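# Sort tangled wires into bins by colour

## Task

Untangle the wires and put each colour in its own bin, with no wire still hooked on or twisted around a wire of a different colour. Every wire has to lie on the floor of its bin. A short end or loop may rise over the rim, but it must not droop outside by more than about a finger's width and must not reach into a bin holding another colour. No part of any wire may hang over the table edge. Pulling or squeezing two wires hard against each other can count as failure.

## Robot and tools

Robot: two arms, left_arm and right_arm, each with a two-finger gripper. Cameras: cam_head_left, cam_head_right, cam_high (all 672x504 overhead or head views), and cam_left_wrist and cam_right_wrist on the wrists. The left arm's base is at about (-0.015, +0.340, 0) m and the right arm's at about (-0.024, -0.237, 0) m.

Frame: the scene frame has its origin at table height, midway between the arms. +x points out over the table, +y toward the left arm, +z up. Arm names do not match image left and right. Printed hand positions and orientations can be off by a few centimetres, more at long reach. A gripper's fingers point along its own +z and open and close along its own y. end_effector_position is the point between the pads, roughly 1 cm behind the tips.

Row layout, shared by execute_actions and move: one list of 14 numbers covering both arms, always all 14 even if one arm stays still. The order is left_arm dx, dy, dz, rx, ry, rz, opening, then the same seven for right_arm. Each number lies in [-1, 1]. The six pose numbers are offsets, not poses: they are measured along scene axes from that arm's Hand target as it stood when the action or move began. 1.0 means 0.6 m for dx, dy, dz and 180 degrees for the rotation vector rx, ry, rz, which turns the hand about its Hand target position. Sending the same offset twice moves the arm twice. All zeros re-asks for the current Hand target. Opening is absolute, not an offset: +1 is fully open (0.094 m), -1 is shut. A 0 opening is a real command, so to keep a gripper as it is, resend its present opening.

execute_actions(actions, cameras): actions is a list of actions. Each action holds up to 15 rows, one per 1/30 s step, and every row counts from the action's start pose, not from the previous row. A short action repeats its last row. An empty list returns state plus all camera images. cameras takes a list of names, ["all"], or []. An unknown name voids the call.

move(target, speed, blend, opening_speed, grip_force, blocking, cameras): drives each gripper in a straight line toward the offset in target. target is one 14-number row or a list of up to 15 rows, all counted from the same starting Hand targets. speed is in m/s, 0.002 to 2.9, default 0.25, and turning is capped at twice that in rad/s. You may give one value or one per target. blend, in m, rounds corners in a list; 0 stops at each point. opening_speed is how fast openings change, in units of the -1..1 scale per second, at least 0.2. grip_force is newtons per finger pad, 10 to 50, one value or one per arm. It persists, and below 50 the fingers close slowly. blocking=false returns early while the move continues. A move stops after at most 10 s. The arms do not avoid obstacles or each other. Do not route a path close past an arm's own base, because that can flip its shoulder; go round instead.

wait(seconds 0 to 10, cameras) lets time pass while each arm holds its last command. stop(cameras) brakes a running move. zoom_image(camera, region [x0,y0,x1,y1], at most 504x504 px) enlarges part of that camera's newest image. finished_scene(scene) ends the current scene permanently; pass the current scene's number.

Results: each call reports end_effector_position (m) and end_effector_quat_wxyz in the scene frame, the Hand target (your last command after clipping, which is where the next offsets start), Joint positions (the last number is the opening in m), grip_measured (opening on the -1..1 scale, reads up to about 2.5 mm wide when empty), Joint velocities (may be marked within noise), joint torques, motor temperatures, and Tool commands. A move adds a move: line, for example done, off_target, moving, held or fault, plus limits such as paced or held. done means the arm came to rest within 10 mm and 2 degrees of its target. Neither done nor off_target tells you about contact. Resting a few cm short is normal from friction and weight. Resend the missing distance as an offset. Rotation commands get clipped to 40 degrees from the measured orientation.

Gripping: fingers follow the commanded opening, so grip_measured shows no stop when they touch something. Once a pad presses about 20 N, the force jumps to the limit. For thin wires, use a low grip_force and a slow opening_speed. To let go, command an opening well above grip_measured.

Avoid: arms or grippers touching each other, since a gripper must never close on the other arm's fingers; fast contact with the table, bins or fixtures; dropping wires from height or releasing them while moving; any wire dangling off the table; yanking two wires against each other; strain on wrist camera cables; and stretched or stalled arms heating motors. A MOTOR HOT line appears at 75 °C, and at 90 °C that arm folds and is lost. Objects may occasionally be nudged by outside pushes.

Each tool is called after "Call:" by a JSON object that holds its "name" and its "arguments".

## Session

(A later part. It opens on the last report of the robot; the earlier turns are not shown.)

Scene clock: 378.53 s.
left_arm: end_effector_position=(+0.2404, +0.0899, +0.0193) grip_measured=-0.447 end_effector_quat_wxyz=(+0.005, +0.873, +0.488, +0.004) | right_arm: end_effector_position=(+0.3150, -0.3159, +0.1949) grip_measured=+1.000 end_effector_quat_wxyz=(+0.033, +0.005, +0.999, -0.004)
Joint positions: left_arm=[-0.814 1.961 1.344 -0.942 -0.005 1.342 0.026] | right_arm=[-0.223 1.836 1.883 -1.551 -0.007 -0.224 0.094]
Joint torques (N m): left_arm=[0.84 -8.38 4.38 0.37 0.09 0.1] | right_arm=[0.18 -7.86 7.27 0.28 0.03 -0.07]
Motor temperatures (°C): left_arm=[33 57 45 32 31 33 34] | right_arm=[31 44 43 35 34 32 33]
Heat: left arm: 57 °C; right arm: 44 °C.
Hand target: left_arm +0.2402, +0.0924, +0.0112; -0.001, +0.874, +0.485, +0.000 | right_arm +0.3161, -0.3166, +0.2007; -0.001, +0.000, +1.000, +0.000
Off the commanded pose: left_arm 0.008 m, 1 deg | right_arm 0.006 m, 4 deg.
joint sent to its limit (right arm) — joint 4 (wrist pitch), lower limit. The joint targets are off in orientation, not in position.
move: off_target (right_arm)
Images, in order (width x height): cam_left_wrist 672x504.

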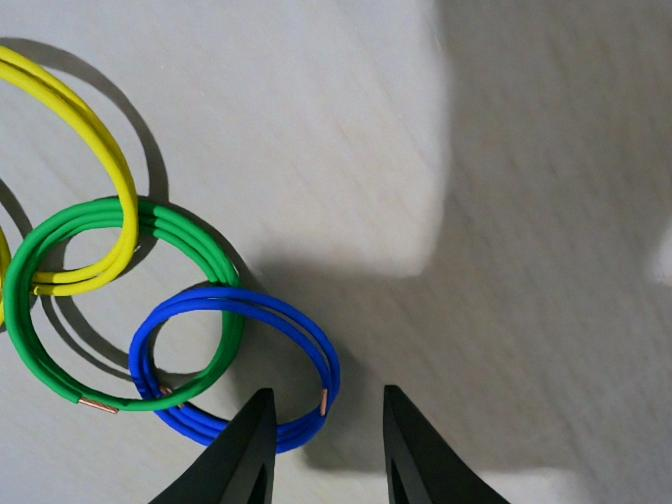

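Call:
{"name": "move", "arguments": {"target": [[-0.008, -0.009, 0, 0, 0, 0, -0.45, 0, 0, 0, 0, 0, 0, 1],[-0.008, -0.009, -0.014, 0, 0, 0, -0.45, 0, 0, 0, 0, 0, 0, 1]], "cameras": ["cam_left_wrist"], "speed": 0.05}}

Scene clock: 395.13 s.
left_arm: end_effector_position=(+0.2394, +0.0881, +0.0110) grip_measured=-0.447 end_effector_quat_wxyz=(+0.005, +0.874, +0.486, +0.004) | right_arm: end_effector_position=(+0.3150, -0.3159, +0.1949) grip_measured=+1.000 end_effector_quat_wxyz=(+0.033, +0.005, +0.999, -0.004)
Joint positions: left_arm=[-0.82 1.975 1.328 -0.913 -0.005 1.341 0.026] | right_arm=[-0.223 1.836 1.883 -1.551 -0.007 -0.224 0.094]
Joint torques (N m): left_arm=[-0.68 -8.53 4.21 0.3 0.1 -0.09] | right_arm=[0.2 -7.86 7.27 0.3 0.03 -0.07]
Heat: left arm: 54 °C; right arm: 44 °C.
Hand target: left_arm +0.2355, +0.0869, +0.0028; -0.001, +0.874, +0.485, +0.000 | right_arm +0.3161, -0.3166, +0.2007; -0.001, +0.000, +1.000, +0.000
Off the commanded pose: left_arm 0.009 m, 1 deg | right_arm 0.006 m, 4 deg.
joint sent to its limit (right arm) — joint 4 (wrist pitch), lower limit. The joint targets are off in orientation, not in position.
move: off_target (right_arm)
Images, in order (width x height): cam_left_wrist 672x504.

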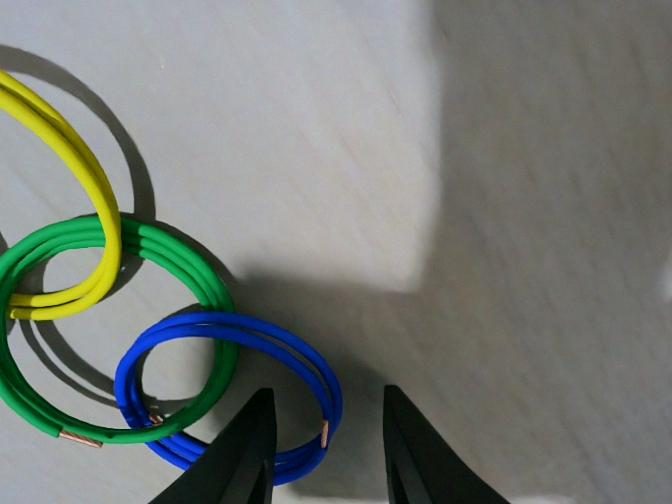

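Call:
{"name": "move", "arguments": {"target": [0, 0, 0.003, 0, 0, 0, -1, 0, 0, 0, 0, 0, 0, 1], "cameras": ["cam_left_wrist"], "speed": 0.05, "grip_force": [25, 50]}}

Call:
{"name": "move", "arguments": {"target": [-0.03, 0.03, 0.1, 0, 0, 0, -1, 0, 0, 0, 0, 0, 0, 1], "cameras": ["cam_left_wrist","cam_head_left","cam_high"], "speed": 0.05}}

Call:
{"name": "zoom_image", "arguments": {"camera": "cam_left_wrist", "region": [60, 180, 360, 480]}}

Scene clock: 407.80 s.
left_arm: end_effector_position=(+0.2395, +0.0880, +0.0110) grip_measured=-0.938 end_effector_quat_wxyz=(+0.005, +0.874, +0.486, +0.004) | right_arm: end_effector_position=(+0.3150, -0.3159, +0.1949) grip_measured=+1.000 end_effector_quat_wxyz=(+0.033, +0.005, +0.999, -0.004)
Joint positions: left_arm=[-0.82 1.975 1.328 -0.912 -0.005 1.341 0.003] | right_arm=[-0.223 1.836 1.883 -1.551 -0.007 -0.224 0.094]
Joint torques (N m): left_arm=[-0.88 -8.75 4.57 0.3 0.07 -0.04] | right_arm=[0.2 -7.84 7.27 0.29 0.03 -0.07]
Motor temperatures (°C): left_arm=[33 52 45 32 31 33 34] | right_arm=[31 44 43 35 34 32 33]
Heat: left arm: 52 °C; right arm: 44 °C.
Hand target: left_arm +0.2355, +0.0870, +0.0046; -0.001, +0.874, +0.485, +0.000 | right_arm +0.3161, -0.3166, +0.2007; -0.001, +0.000, +1.000, +0.000
Off the commanded pose: left_arm 0.008 m, 1 deg | right_arm 0.006 m, 4 deg.
joint sent to its limit (right arm) — joint 4 (wrist pitch), lower limit. The joint targets are off in orientation, not in position.
grip_force (N): 25, 50
move: off_target (right_arm)
Images, in order (width x height): cam_left_wrist 672x504.

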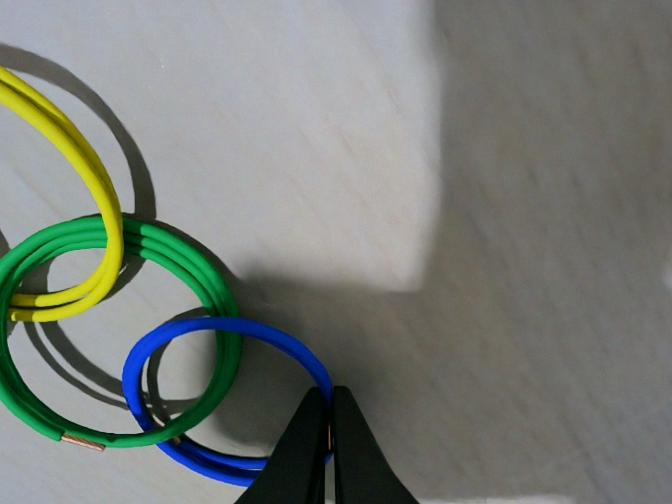

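Scene clock: 409.67 s.
left_arm: end_effector_position=(+0.2194, +0.1081, +0.0538) grip_measured=-0.939 end_effector_quat_wxyz=(-0.008, +0.874, +0.486, +0.000) | right_arm: end_effector_position=(+0.3150, -0.3159, +0.1949) grip_measured=+1.000 end_effector_quat_wxyz=(+0.033, +0.005, +0.999, -0.004)
Joint positions: left_arm=[-0.82 1.844 1.328 -1.071 -0.005 1.34 0.003] | right_arm=[-0.223 1.836 1.883 -1.551 -0.007 -0.224 0.094]
Joint torques (N m): left_arm=[-0.76 -10.58 6.8 -0.09 0.05 -0.08] | right_arm=[0.2 -7.84 7.25 0.29 0.02 -0.07]
Heat: left arm: 53 °C; right arm: 44 °C.
Hand target: left_arm +0.2175, +0.1049, +0.0647; -0.001, +0.874, +0.485, +0.000 | right_arm +0.3161, -0.3166, +0.2007; -0.001, +0.000, +1.000, +0.000
Off the commanded pose: left_arm 0.011 m, 1 deg | right_arm 0.006 m, 4 deg.
joint sent to its limit (right arm) — joint 4 (wrist pitch), lower limit. The joint targets are off in orientation, not in position.
grip_force (N): 25, 50
move: off_target (left_arm, right_arm)
Images, in order (width x height): cam_head_left 672x504, cam_high 672x504, cam_left_wrist 672x504.

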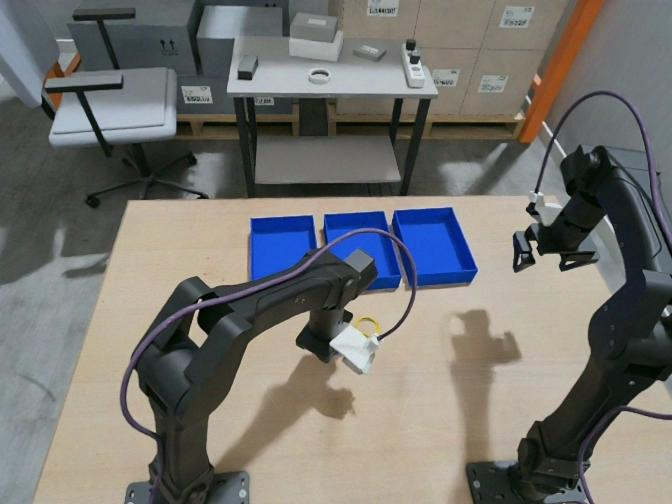

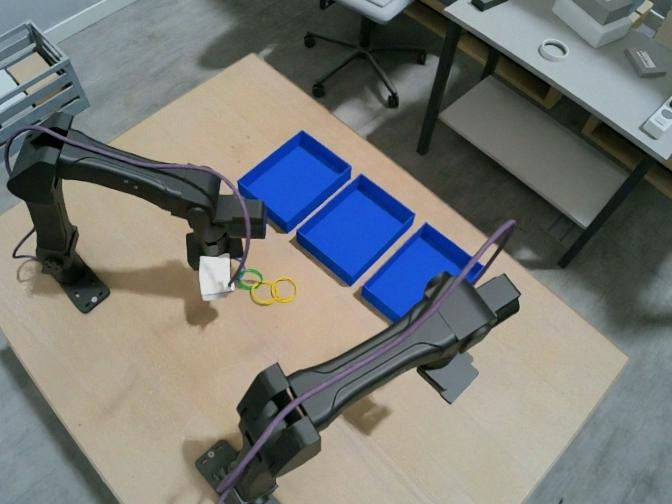

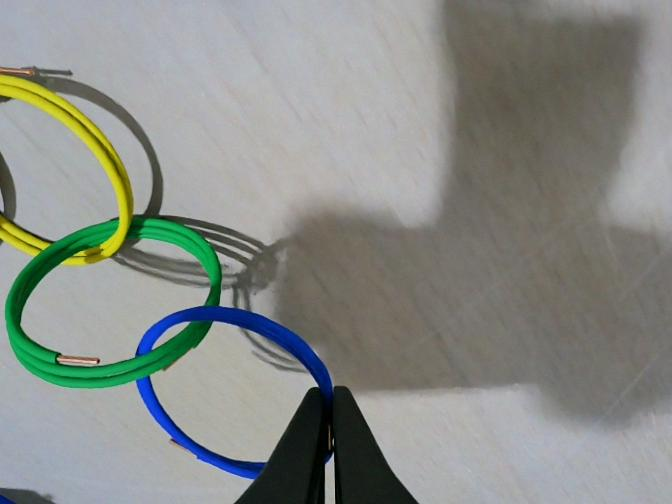

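Scaled by 1.680 from the camera's 672x504 image, which has a finer 960x720 frame.

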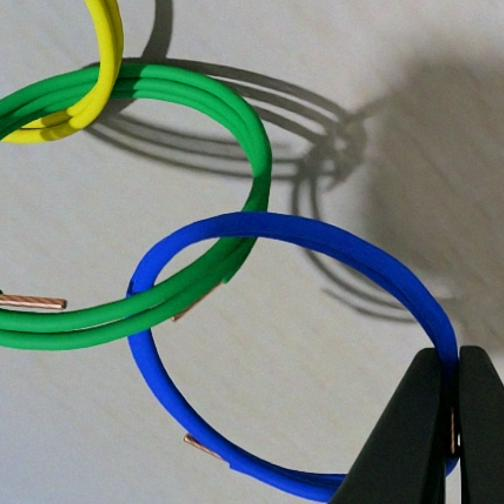

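Call:
{"name": "zoom_image", "arguments": {"camera": "cam_left_wrist", "region": [120, 290, 240, 490]}}

Call:
{"name": "zoom_image", "arguments": {"camera": "cam_left_wrist", "region": [230, 290, 360, 490]}}

Scaled by 2.520 from the camera's 672x504 image, which has a finer 960x720 frame.

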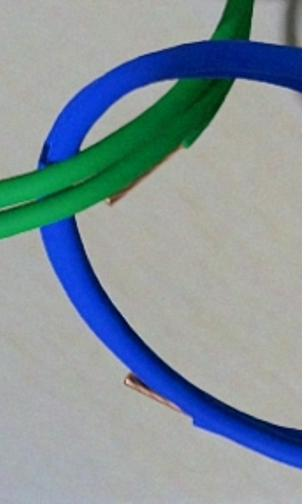

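Scaled by 2.520 from the camera's 672x504 image, which has a finer 960x720 frame.

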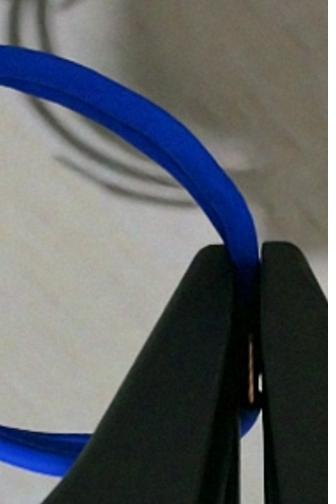

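Call:
{"name": "move", "arguments": {"target": [0.03, -0.03, -0.098, 0, 0, 0, -1, 0, 0, 0, 0, 0, 0, 1], "speed": 0.05}}

Call:
{"name": "move", "arguments": {"target": [0, 0, 0, 0, 0, 0, -0.7, 0, 0, 0, 0, 0, 0, 1], "cameras": ["cam_left_wrist"], "opening_speed": 0.3}}

Call:
{"name": "zoom_image", "arguments": {"camera": "cam_left_wrist", "region": [100, 290, 400, 500]}}

Scene clock: 509.57 s.
left_arm: end_effector_position=(+0.2377, +0.0898, +0.0125) grip_measured=-0.939 end_effector_quat_wxyz=(+0.001, +0.874, +0.487, +0.003) | right_arm: end_effector_position=(+0.3150, -0.3159, +0.1949) grip_measured=+1.000 end_effector_quat_wxyz=(+0.033, +0.005, +0.999, -0.004)
Joint positions: left_arm=[-0.82 1.971 1.328 -0.925 -0.005 1.34 0.003] | right_arm=[-0.223 1.836 1.883 -1.551 -0.007 -0.224 0.094]
Joint torques (N m): left_arm=[-0.72 -8.5 4.96 0.29 0.08 -0.08] | right_arm=[0.21 -7.86 7.27 0.28 0.02 -0.07]
Heat: left arm: 52 °C; right arm: 45 °C.
Hand target: left_arm +0.2355, +0.0869, +0.0058; -0.001, +0.874, +0.485, +0.000 | right_arm +0.3161, -0.3166, +0.2007; -0.001, +0.000, +1.000, +0.000
Off the commanded pose: left_arm 0.008 m, 0 deg | right_arm 0.006 m, 4 deg.
joint sent to its limit (right arm) — joint 4 (wrist pitch), lower limit. The joint targets are off in orientation, not in position.
grip_force (N): 25, 50
move: off_target (right_arm)

Scene clock: 510.77 s.
left_arm: end_effector_position=(+0.2380, +0.0895, +0.0125) grip_measured=-0.703 end_effector_quat_wxyz=(+0.002, +0.874, +0.487, +0.003) | right_arm: end_effector_position=(+0.3150, -0.3159, +0.1949) grip_measured=+1.000 end_effector_quat_wxyz=(+0.033, +0.005, +0.999, -0.004)
Joint positions: left_arm=[-0.82 1.971 1.328 -0.923 -0.005 1.34 0.014] | right_arm=[-0.223 1.836 1.883 -1.551 -0.007 -0.224 0.094]
Joint torques (N m): left_arm=[-0.59 -8.42 4.78 0.32 0.1 -0.1] | right_arm=[0.2 -7.86 7.27 0.28 0.02 -0.07]
Heat: left arm: 52 °C; right arm: 45 °C.
Hand target: left_arm +0.2355, +0.0869, +0.0058; -0.001, +0.874, +0.485, +0.000 | right_arm +0.3161, -0.3166, +0.2007; -0.001, +0.000, +1.000, +0.000
Off the commanded pose: left_arm 0.008 m, 1 deg | right_arm 0.006 m, 4 deg.
joint sent to its limit (right arm) — joint 4 (wrist pitch), lower limit. The joint targets are off in orientation, not in position.
grip_force (N): 25, 50
move: off_target (right_arm)
Images, in order (width x height): cam_left_wrist 672x504.

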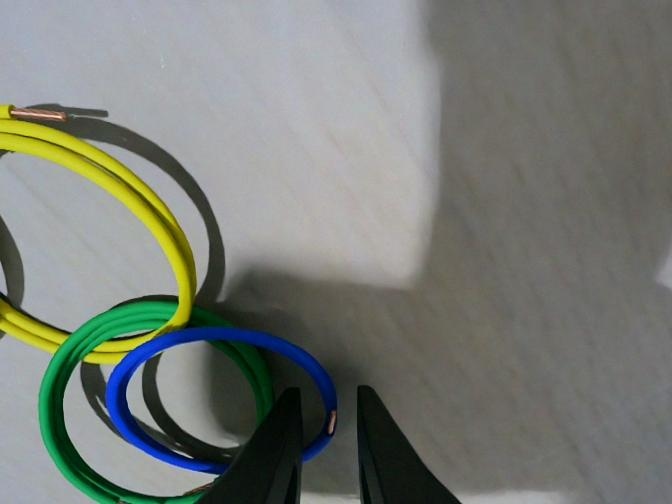

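Scaled by 1.680 from the camera's 672x504 image, which has a finer 960x720 frame.

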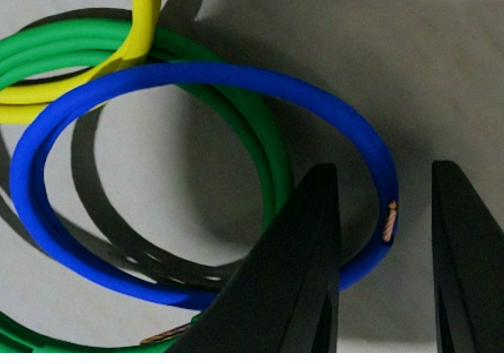

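Call:
{"name": "move", "arguments": {"target": [0, 0, 0.012, 0, 0, 0, -0.7, 0, 0, 0, 0, 0, 0, 1], "cameras": ["cam_left_wrist"], "speed": 0.03}}

Scene clock: 533.03 s.
left_arm: end_effector_position=(+0.2380, +0.0895, +0.0125) grip_measured=-0.703 end_effector_quat_wxyz=(+0.002, +0.874, +0.487, +0.003) | right_arm: end_effector_position=(+0.3150, -0.3159, +0.1949) grip_measured=+1.000 end_effector_quat_wxyz=(+0.033, +0.005, +0.999, -0.004)
Joint positions: left_arm=[-0.82 1.971 1.328 -0.923 -0.005 1.34 0.014] | right_arm=[-0.223 1.836 1.883 -1.551 -0.007 -0.224 0.094]
Joint torques (N m): left_arm=[-0.75 -9.21 5.86 0.11 0.11 -0.06] | right_arm=[0.2 -7.86 7.25 0.29 0.03 -0.07]
Heat: left arm: 53 °C; right arm: 45 °C.
Hand target: left_arm +0.2355, +0.0869, +0.0130; -0.001, +0.874, +0.485, +0.000 | right_arm +0.3161, -0.3166, +0.2007; -0.001, +0.000, +1.000, +0.000
Off the commanded pose: left_arm 0.004 m, 1 deg | right_arm 0.006 m, 4 deg.
joint sent to its limit (right arm) — joint 4 (wrist pitch), lower limit. The joint targets are off in orientation, not in position.
grip_force (N): 25, 50
move: off_target (right_arm)
Images, in order (width x height): cam_left_wrist 672x504.

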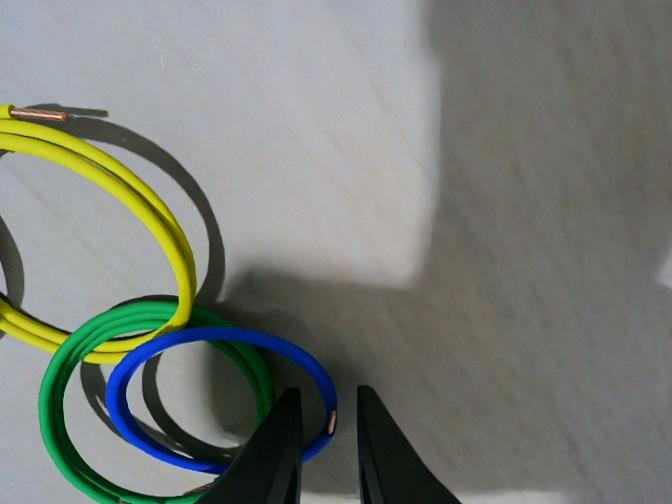

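Call:
{"name": "move", "arguments": {"target": [[0, 0, 0.03, 0, 0, 0, -0.7, 0, 0, 0, 0, 0, 0, 1],[0, 0, -0.006, 0, 0, 0, -0.7, 0, 0, 0, 0, 0, 0, 1]], "cameras": ["cam_left_wrist"], "speed": 0.03}}

Scene clock: 543.33 s.
left_arm: end_effector_position=(+0.2392, +0.0883, +0.0160) grip_measured=-0.703 end_effector_quat_wxyz=(+0.003, +0.874, +0.487, +0.003) | right_arm: end_effector_position=(+0.3150, -0.3159, +0.1949) grip_measured=+1.000 end_effector_quat_wxyz=(+0.033, +0.005, +0.999, -0.004)
Joint positions: left_arm=[-0.82 1.971 1.343 -0.936 -0.005 1.34 0.014] | right_arm=[-0.223 1.836 1.883 -1.551 -0.007 -0.224 0.094]
Joint torques (N m): left_arm=[-0.58 -8.96 4.56 0.36 0.1 -0.1] | right_arm=[0.2 -7.86 7.27 0.29 0.02 -0.07]
Heat: left arm: 54 °C; right arm: 45 °C.
Hand target: left_arm +0.2354, +0.0870, +0.0094; -0.001, +0.874, +0.485, +0.000 | right_arm +0.3161, -0.3166, +0.2007; -0.001, +0.000, +1.000, +0.000
Off the commanded pose: left_arm 0.008 m, 1 deg | right_arm 0.006 m, 4 deg.
joint sent to its limit (right arm) — joint 4 (wrist pitch), lower limit. The joint targets are off in orientation, not in position.
grip_force (N): 25, 50
move: off_target (right_arm)
Images, in order (width x height): cam_left_wrist 672x504.

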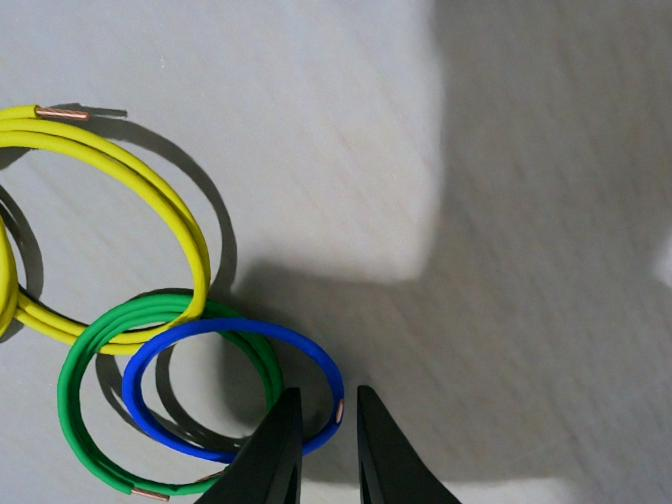

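Call:
{"name": "move", "arguments": {"target": [0, 0, 0.0, 0, 0, 0, -1, 0, 0, 0, 0, 0, 0, 1], "speed": 0.05}}

Call:
{"name": "move", "arguments": {"target": [0, 0, 0.06, 0, 0, 0, -1, 0, 0, 0, 0, 0, 0, 1], "cameras": ["cam_left_wrist","cam_head_left"], "speed": 0.05}}

Call:
{"name": "zoom_image", "arguments": {"camera": "cam_left_wrist", "region": [100, 290, 400, 500]}}

Scene clock: 553.40 s.
left_arm: end_effector_position=(+0.2394, +0.0881, +0.0160) grip_measured=-0.961 end_effector_quat_wxyz=(+0.003, +0.874, +0.487, +0.004) | right_arm: end_effector_position=(+0.3150, -0.3159, +0.1949) grip_measured=+1.000 end_effector_quat_wxyz=(+0.033, +0.005, +0.999, -0.004)
Joint positions: left_arm=[-0.82 1.971 1.343 -0.936 -0.005 1.34 0.002] | right_arm=[-0.223 1.836 1.883 -1.551 -0.007 -0.224 0.094]
Joint torques (N m): left_arm=[-0.68 -8.99 4.38 0.33 0.04 -0.07] | right_arm=[0.2 -7.84 7.27 0.29 0.02 -0.07]
Heat: left arm: 54 °C; right arm: 45 °C.
Hand target: left_arm +0.2354, +0.0870, +0.0094; -0.001, +0.874, +0.485, +0.000 | right_arm +0.3161, -0.3166, +0.2007; -0.001, +0.000, +1.000, +0.000
Off the commanded pose: left_arm 0.008 m, 1 deg | right_arm 0.006 m, 4 deg.
joint sent to its limit (right arm) — joint 4 (wrist pitch), lower limit. The joint targets are off in orientation, not in position.
grip_force (N): 25, 50
move: off_target (right_arm)

Scene clock: 554.77 s.
left_arm: end_effector_position=(+0.2368, +0.0907, +0.0339) grip_measured=-0.965 end_effector_quat_wxyz=(-0.009, +0.874, +0.487, +0.000) | right_arm: end_effector_position=(+0.3150, -0.3159, +0.1949) grip_measured=+1.000 end_effector_quat_wxyz=(+0.033, +0.005, +0.999, -0.004)
Joint positions: left_arm=[-0.82 1.956 1.398 -1.029 -0.005 1.34 0.002] | right_arm=[-0.223 1.836 1.883 -1.551 -0.007 -0.224 0.094]
Joint torques (N m): left_arm=[-0.49 -11.49 6.71 -0.08 0.1 -0.08] | right_arm=[0.2 -7.84 7.27 0.28 0.03 -0.07]
Heat: left arm: 54 °C; right arm: 45 °C.
Hand target: left_arm +0.2354, +0.0870, +0.0454; -0.001, +0.874, +0.485, +0.000 | right_arm +0.3161, -0.3166, +0.2007; -0.001, +0.000, +1.000, +0.000
Off the commanded pose: left_arm 0.012 m, 1 deg | right_arm 0.006 m, 4 deg.
joint sent to its limit (right arm) — joint 4 (wrist pitch), lower limit. The joint targets are off in orientation, not in position.
grip_force (N): 25, 50
move: off_target (left_arm, right_arm)
Images, in order (width x height): cam_head_left 672x504, cam_left_wrist 672x504.

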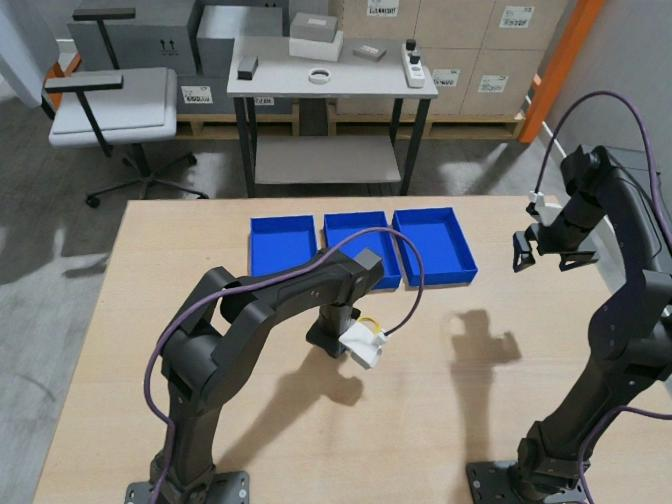

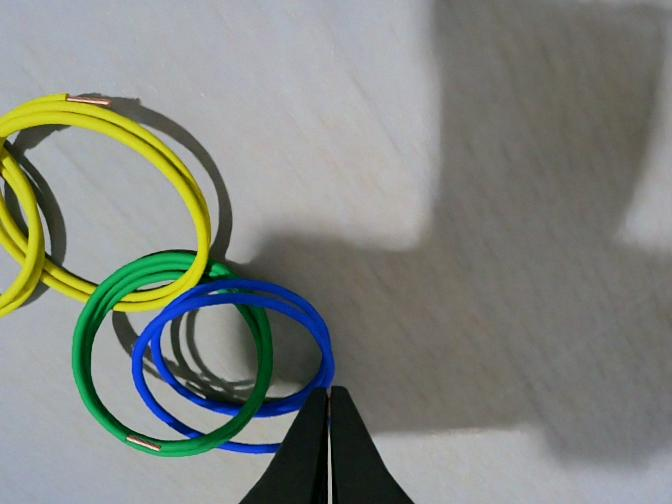

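Scaled by 1.680 from the camera's 672x504 image, which has a finer 960x720 frame.

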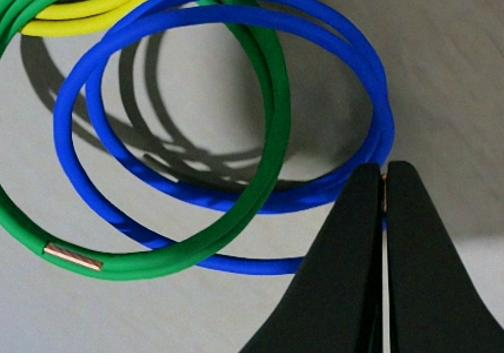

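Call:
{"name": "move", "arguments": {"target": [0.0, 0.0, 0.1, 0, 0, 0, -1, 0, 0, 0, 0, 0, 0, 1], "cameras": ["cam_left_wrist","cam_head_left","cam_high"], "speed": 0.05}}

Call:
{"name": "zoom_image", "arguments": {"camera": "cam_left_wrist", "region": [100, 290, 400, 500]}}

Scene clock: 567.87 s.
left_arm: end_effector_position=(+0.2383, +0.0892, +0.0932) grip_measured=-0.965 end_effector_quat_wxyz=(-0.009, +0.874, +0.487, +0.000) | right_arm: end_effector_position=(+0.3150, -0.3159, +0.1949) grip_measured=+1.000 end_effector_quat_wxyz=(+0.033, +0.005, +0.999, -0.004)
Joint positions: left_arm=[-0.82 1.919 1.587 -1.257 -0.005 1.34 0.002] | right_arm=[-0.223 1.836 1.883 -1.551 -0.007 -0.224 0.094]
Joint torques (N m): left_arm=[-0.66 -11.48 6.89 -0.07 0.04 -0.05] | right_arm=[0.21 -7.84 7.27 0.29 0.03 -0.07]
Heat: left arm: 53 °C; right arm: 45 °C.
Hand target: left_arm +0.2355, +0.0869, +0.1054; -0.001, +0.874, +0.485, +0.000 | right_arm +0.3161, -0.3166, +0.2007; -0.001, +0.000, +1.000, +0.000
Off the commanded pose: left_arm 0.013 m, 1 deg | right_arm 0.006 m, 4 deg.
joint sent to its limit (right arm) — joint 4 (wrist pitch), lower limit. The joint targets are off in orientation, not in position.
grip_force (N): 25, 50
move: off_target (left_arm, right_arm)
Images, in order (width x height): cam_head_left 672x504, cam_high 672x504, cam_left_wrist 672x504.

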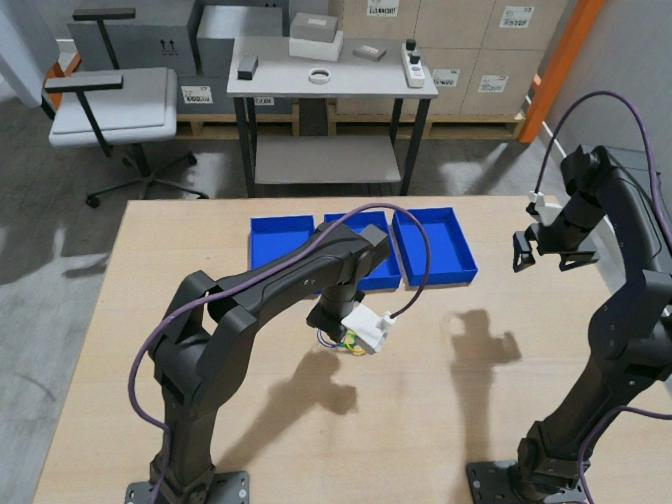

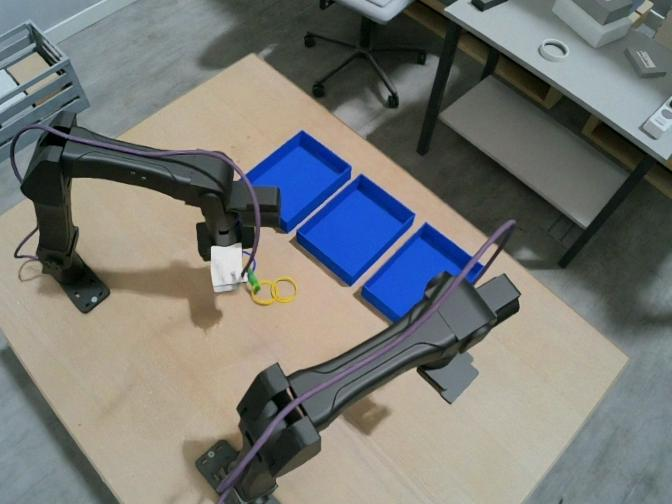

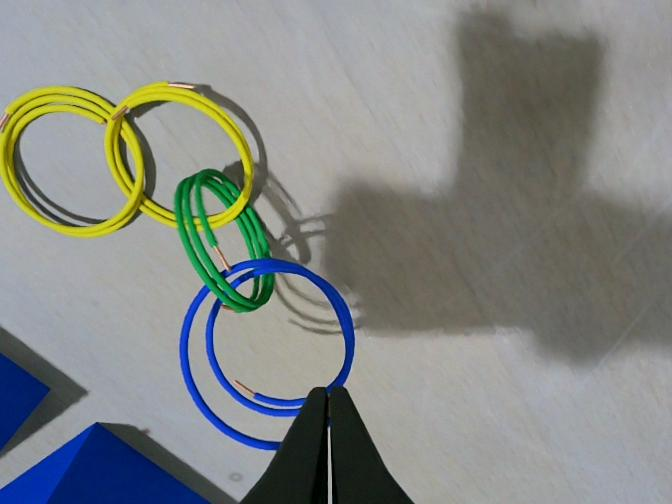

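Scaled by 1.680 from the camera's 672x504 image, which has a finer 960x720 frame.

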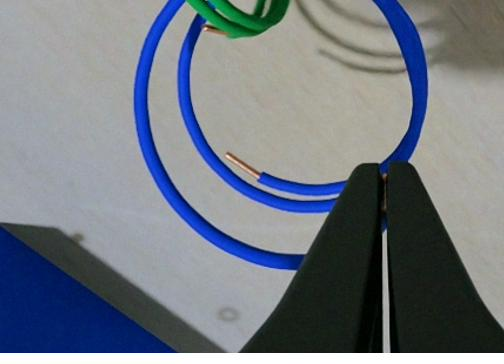

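Call:
{"name": "move", "arguments": {"target": [[-0.0055, -0.032, 0, 0, 0, 0.25, -1, 0, 0, 0, 0, 0, 0, 1],[0.013, -0.057, 0, 0, 0, 0.5, -1, 0, 0, 0, 0, 0, 0, 1]], "cameras": ["cam_left_wrist","cam_head_left","cam_high"], "speed": 0.12, "blend": 0.01}}

Call:
{"name": "zoom_image", "arguments": {"camera": "cam_left_wrist", "region": [100, 200, 400, 500]}}

Call:
{"name": "zoom_image", "arguments": {"camera": "cam_high", "region": [190, 200, 340, 330]}}

Scene clock: 603.23 s.
left_arm: end_effector_position=(+0.2452, +0.0556, +0.1067) grip_measured=-0.965 end_effector_quat_wxyz=(+0.007, +0.276, +0.961, -0.003) | right_arm: end_effector_position=(+0.3150, -0.3159, +0.1949) grip_measured=+1.000 end_effector_quat_wxyz=(+0.033, +0.005, +0.999, -0.004)
Joint positions: left_arm=[-0.868 1.999 1.752 -1.308 -0.002 -0.273 0.002] | right_arm=[-0.223 1.836 1.883 -1.551 -0.007 -0.224 0.094]
Joint torques (N m): left_arm=[-0.69 -8.81 7.21 0.06 0.07 -0.08] | right_arm=[0.2 -7.86 7.25 0.29 0.02 -0.08]
Heat: left arm: 54 °C; right arm: 45 °C.
Hand target: left_arm +0.2432, +0.0528, +0.1054; +0.000, +0.275, +0.961, -0.001 | right_arm +0.3161, -0.3166, +0.2007; -0.001, +0.000, +1.000, +0.000
Off the commanded pose: left_arm 0.004 m, 1 deg | right_arm 0.006 m, 4 deg.
joint sent to its limit (right arm) — joint 4 (wrist pitch), lower limit. The joint targets are off in orientation, not in position.
grip_force (N): 25, 50
move: off_target (right_arm)
Images, in order (width x height): cam_head_left 672x504, cam_high 672x504, cam_left_wrist 672x504.

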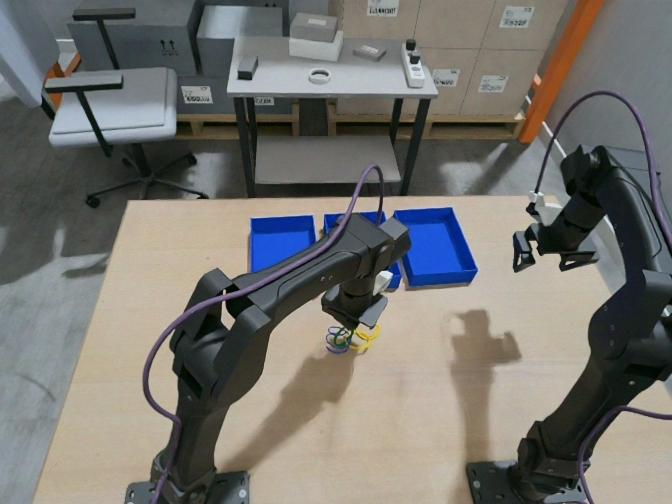

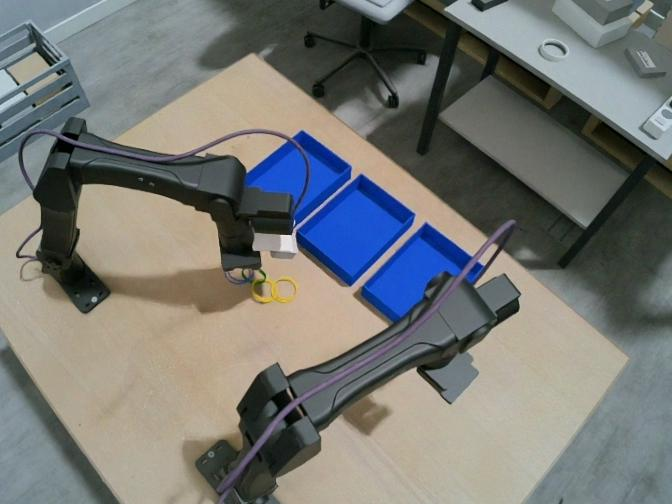

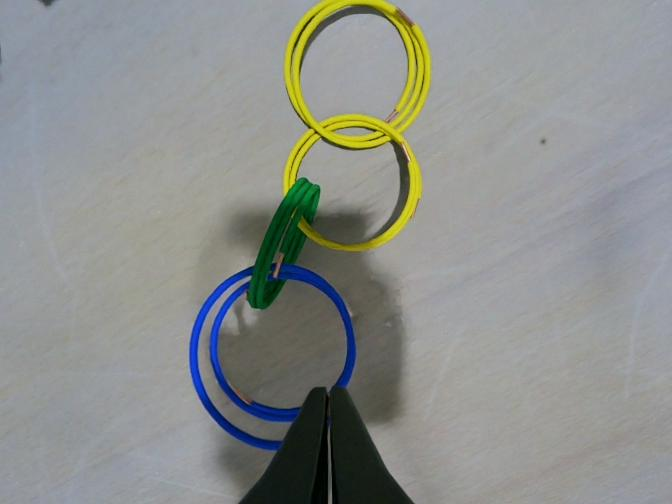

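Scaled by 1.680 from the camera's 672x504 image, which has a finer 960x720 frame.

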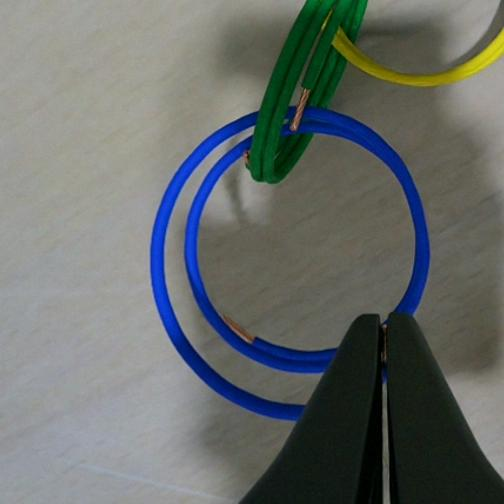

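Scaled by 3.360 from the camera's 672x504 image, which has a finer 960x720 frame.

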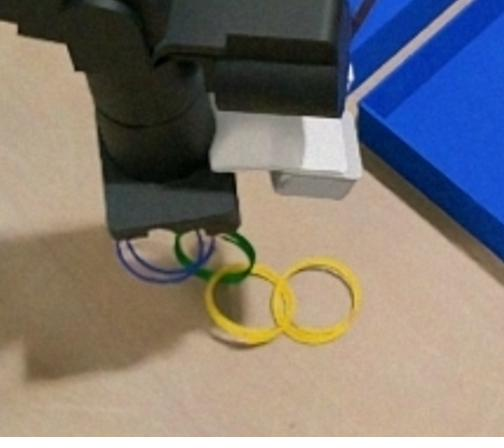

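Call:
{"name": "move", "arguments": {"target": [[0, 0, 0.13, 0, 0, 0, -1, 0, 0, 0, 0, 0, 0, 1],[0.18, 0.02, 0.28, 0.355, -0.403, -0.355, -1, 0, 0, 0, 0, 0, 0, 1]], "cameras": ["all"], "speed": 0.2, "blend": 0.02}}

Call:
{"name": "zoom_image", "arguments": {"camera": "cam_head_left", "region": [270, 200, 420, 350]}}

Scene clock: 668.53 s.
left_arm: end_effector_position=(+0.3506, +0.0623, +0.2733) grip_measured=-0.965 end_effector_quat_wxyz=(+0.377, +0.598, +0.382, +0.595) | right_arm: end_effector_position=(+0.3150, -0.3159, +0.1949) grip_measured=+1.000 end_effector_quat_wxyz=(+0.033, +0.005, +0.999, -0.004)
Joint positions: left_arm=[-1.021 1.629 0.954 0.66 -0.99 1.996 0.002] | right_arm=[-0.223 1.836 1.883 -1.551 -0.007 -0.224 0.094]
Joint torques (N m): left_arm=[0.51 -8.01 5.39 1.71 0.09 -0.03] | right_arm=[0.2 -7.86 7.27 0.29 0.02 -0.07]
Motor temperatures (°C): left_arm=[33 54 50 32 32 33 35] | right_arm=[31 46 44 35 34 32 33]
Heat: left arm: 54 °C; right arm: 46 °C.
Hand target: left_arm +0.3512, +0.0647, +0.2734; +0.381, +0.595, +0.382, +0.595 | right_arm +0.3161, -0.3166, +0.2007; -0.001, +0.000, +1.000, +0.000
Off the commanded pose: left_arm 0.003 m, 1 deg | right_arm 0.006 m, 4 deg.
joint sent to its limit (right arm) — joint 4 (wrist pitch), lower limit. The joint targets are off in orientation, not in position.
grip_force (N): 25, 50
move: off_target (right_arm)

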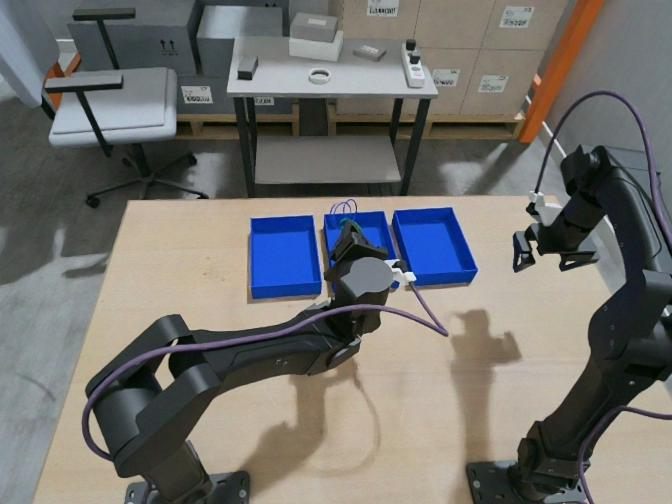

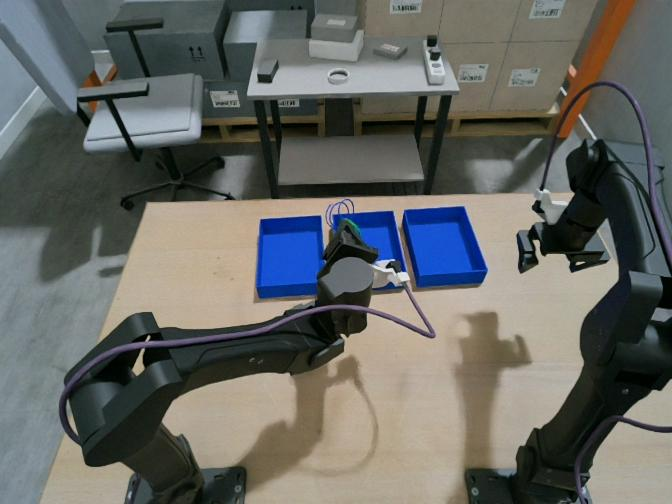

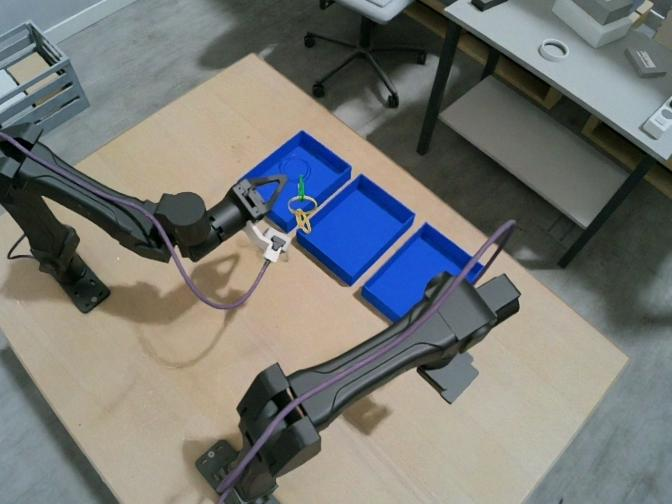

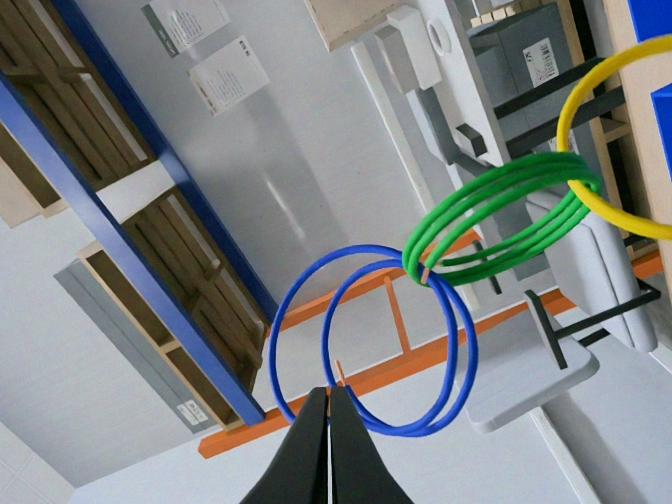

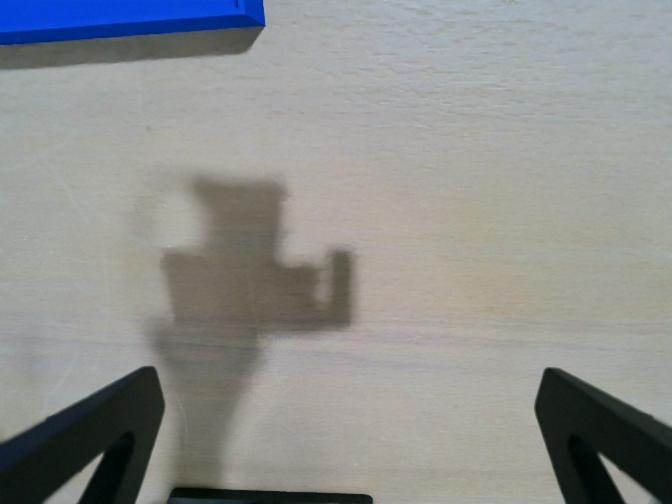

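Scaled by 3.360 from the camera's 672x504 image, which has a finer 960x720 frame.

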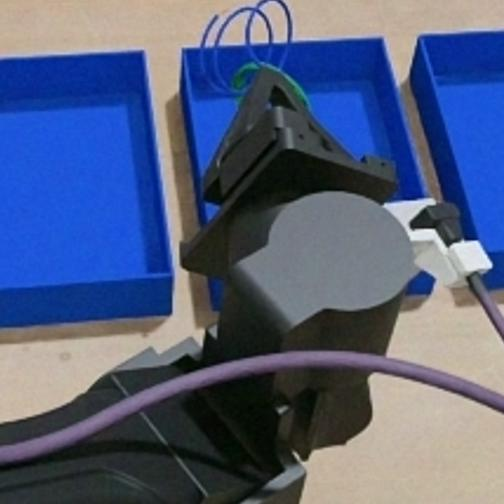

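Call:
{"name": "move", "arguments": {"target": [0, 0, 0, -0.33, 0, 0, -1, 0, 0, 0, 0, 0, 0, 1], "cameras": ["cam_left_wrist"], "speed": 0.3}}

Call:
{"name": "move", "arguments": {"target": [0, 0, 0, -0.33, 0, 0, -1, 0, 0, 0, 0, 0, 0, 1], "cameras": ["cam_left_wrist"], "speed": 0.3}}

Scene clock: 694.70 s.
left_arm: end_effector_position=(+0.3504, +0.0624, +0.2736) grip_measured=-0.965 end_effector_quat_wxyz=(+0.620, +0.336, +0.623, +0.337) | right_arm: end_effector_position=(+0.3150, -0.3159, +0.1949) grip_measured=+1.000 end_effector_quat_wxyz=(+0.033, +0.005, +0.999, -0.004)
Joint positions: left_arm=[-1.021 1.629 0.949 0.673 -0.989 0.987 0.002] | right_arm=[-0.223 1.836 1.883 -1.551 -0.007 -0.224 0.094]
Joint torques (N m): left_arm=[0.54 -7.99 5.44 1.6 0.1 -0.2] | right_arm=[0.21 -7.84 7.27 0.29 0.02 -0.08]
Heat: left arm: 52 °C; right arm: 46 °C.
Hand target: left_arm +0.3512, +0.0647, +0.2735; +0.626, +0.328, +0.627, +0.327 | right_arm +0.3161, -0.3166, +0.2007; -0.001, +0.000, +1.000, +0.000
Off the commanded pose: left_arm 0.002 m, 2 deg | right_arm 0.006 m, 4 deg.
joint sent to its limit (right arm) — joint 4 (wrist pitch), lower limit. The joint targets are off in orientation, not in position.
grip_force (N): 25, 50
move: off_target (right_arm)
Images, in order (width x height): cam_left_wrist 672x504.

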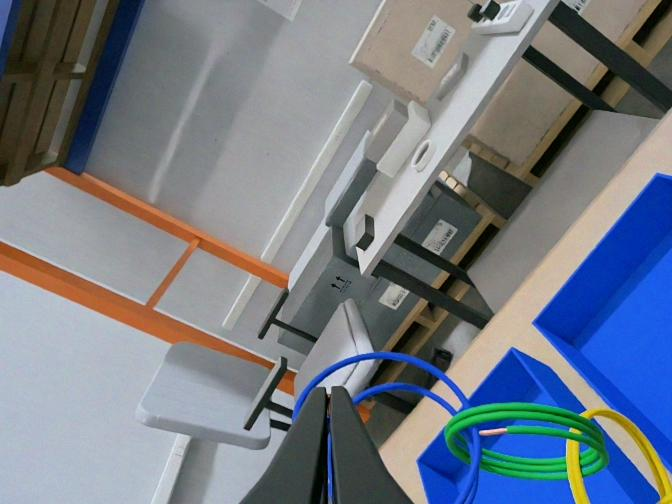

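Scene clock: 697.33 s.
left_arm: end_effector_position=(+0.3504, +0.0618, +0.2737) grip_measured=-0.965 end_effector_quat_wxyz=(+0.706, -0.018, +0.708, -0.018) | right_arm: end_effector_position=(+0.3150, -0.3159, +0.1949) grip_measured=+1.000 end_effector_quat_wxyz=(+0.033, +0.005, +0.999, -0.004)
Joint positions: left_arm=[-1.021 1.629 0.949 0.674 -0.985 -0.056 0.002] | right_arm=[-0.223 1.836 1.883 -1.551 -0.007 -0.224 0.094]
Joint torques (N m): left_arm=[0.76 -8.12 5.49 1.55 0.13 -0.13] | right_arm=[0.2 -7.86 7.27 0.28 0.03 -0.07]
Heat: left arm: 52 °C; right arm: 46 °C.
Hand target: left_arm +0.3512, +0.0647, +0.2734; +0.707, -0.025, +0.707, -0.026 | right_arm +0.3161, -0.3166, +0.2007; -0.001, +0.000, +1.000, +0.000
Off the commanded pose: left_arm 0.003 m, 1 deg | right_arm 0.006 m, 4 deg.
joint sent to its limit (right arm) — joint 4 (wrist pitch), lower limit. The joint targets are off in orientation, not in position.
grip_force (N): 25, 50
move: off_target (right_arm)
Images, in order (width x height): cam_left_wrist 672x504.

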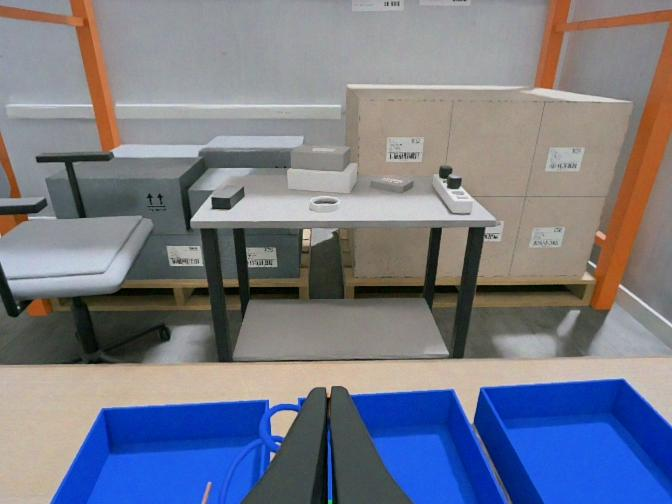

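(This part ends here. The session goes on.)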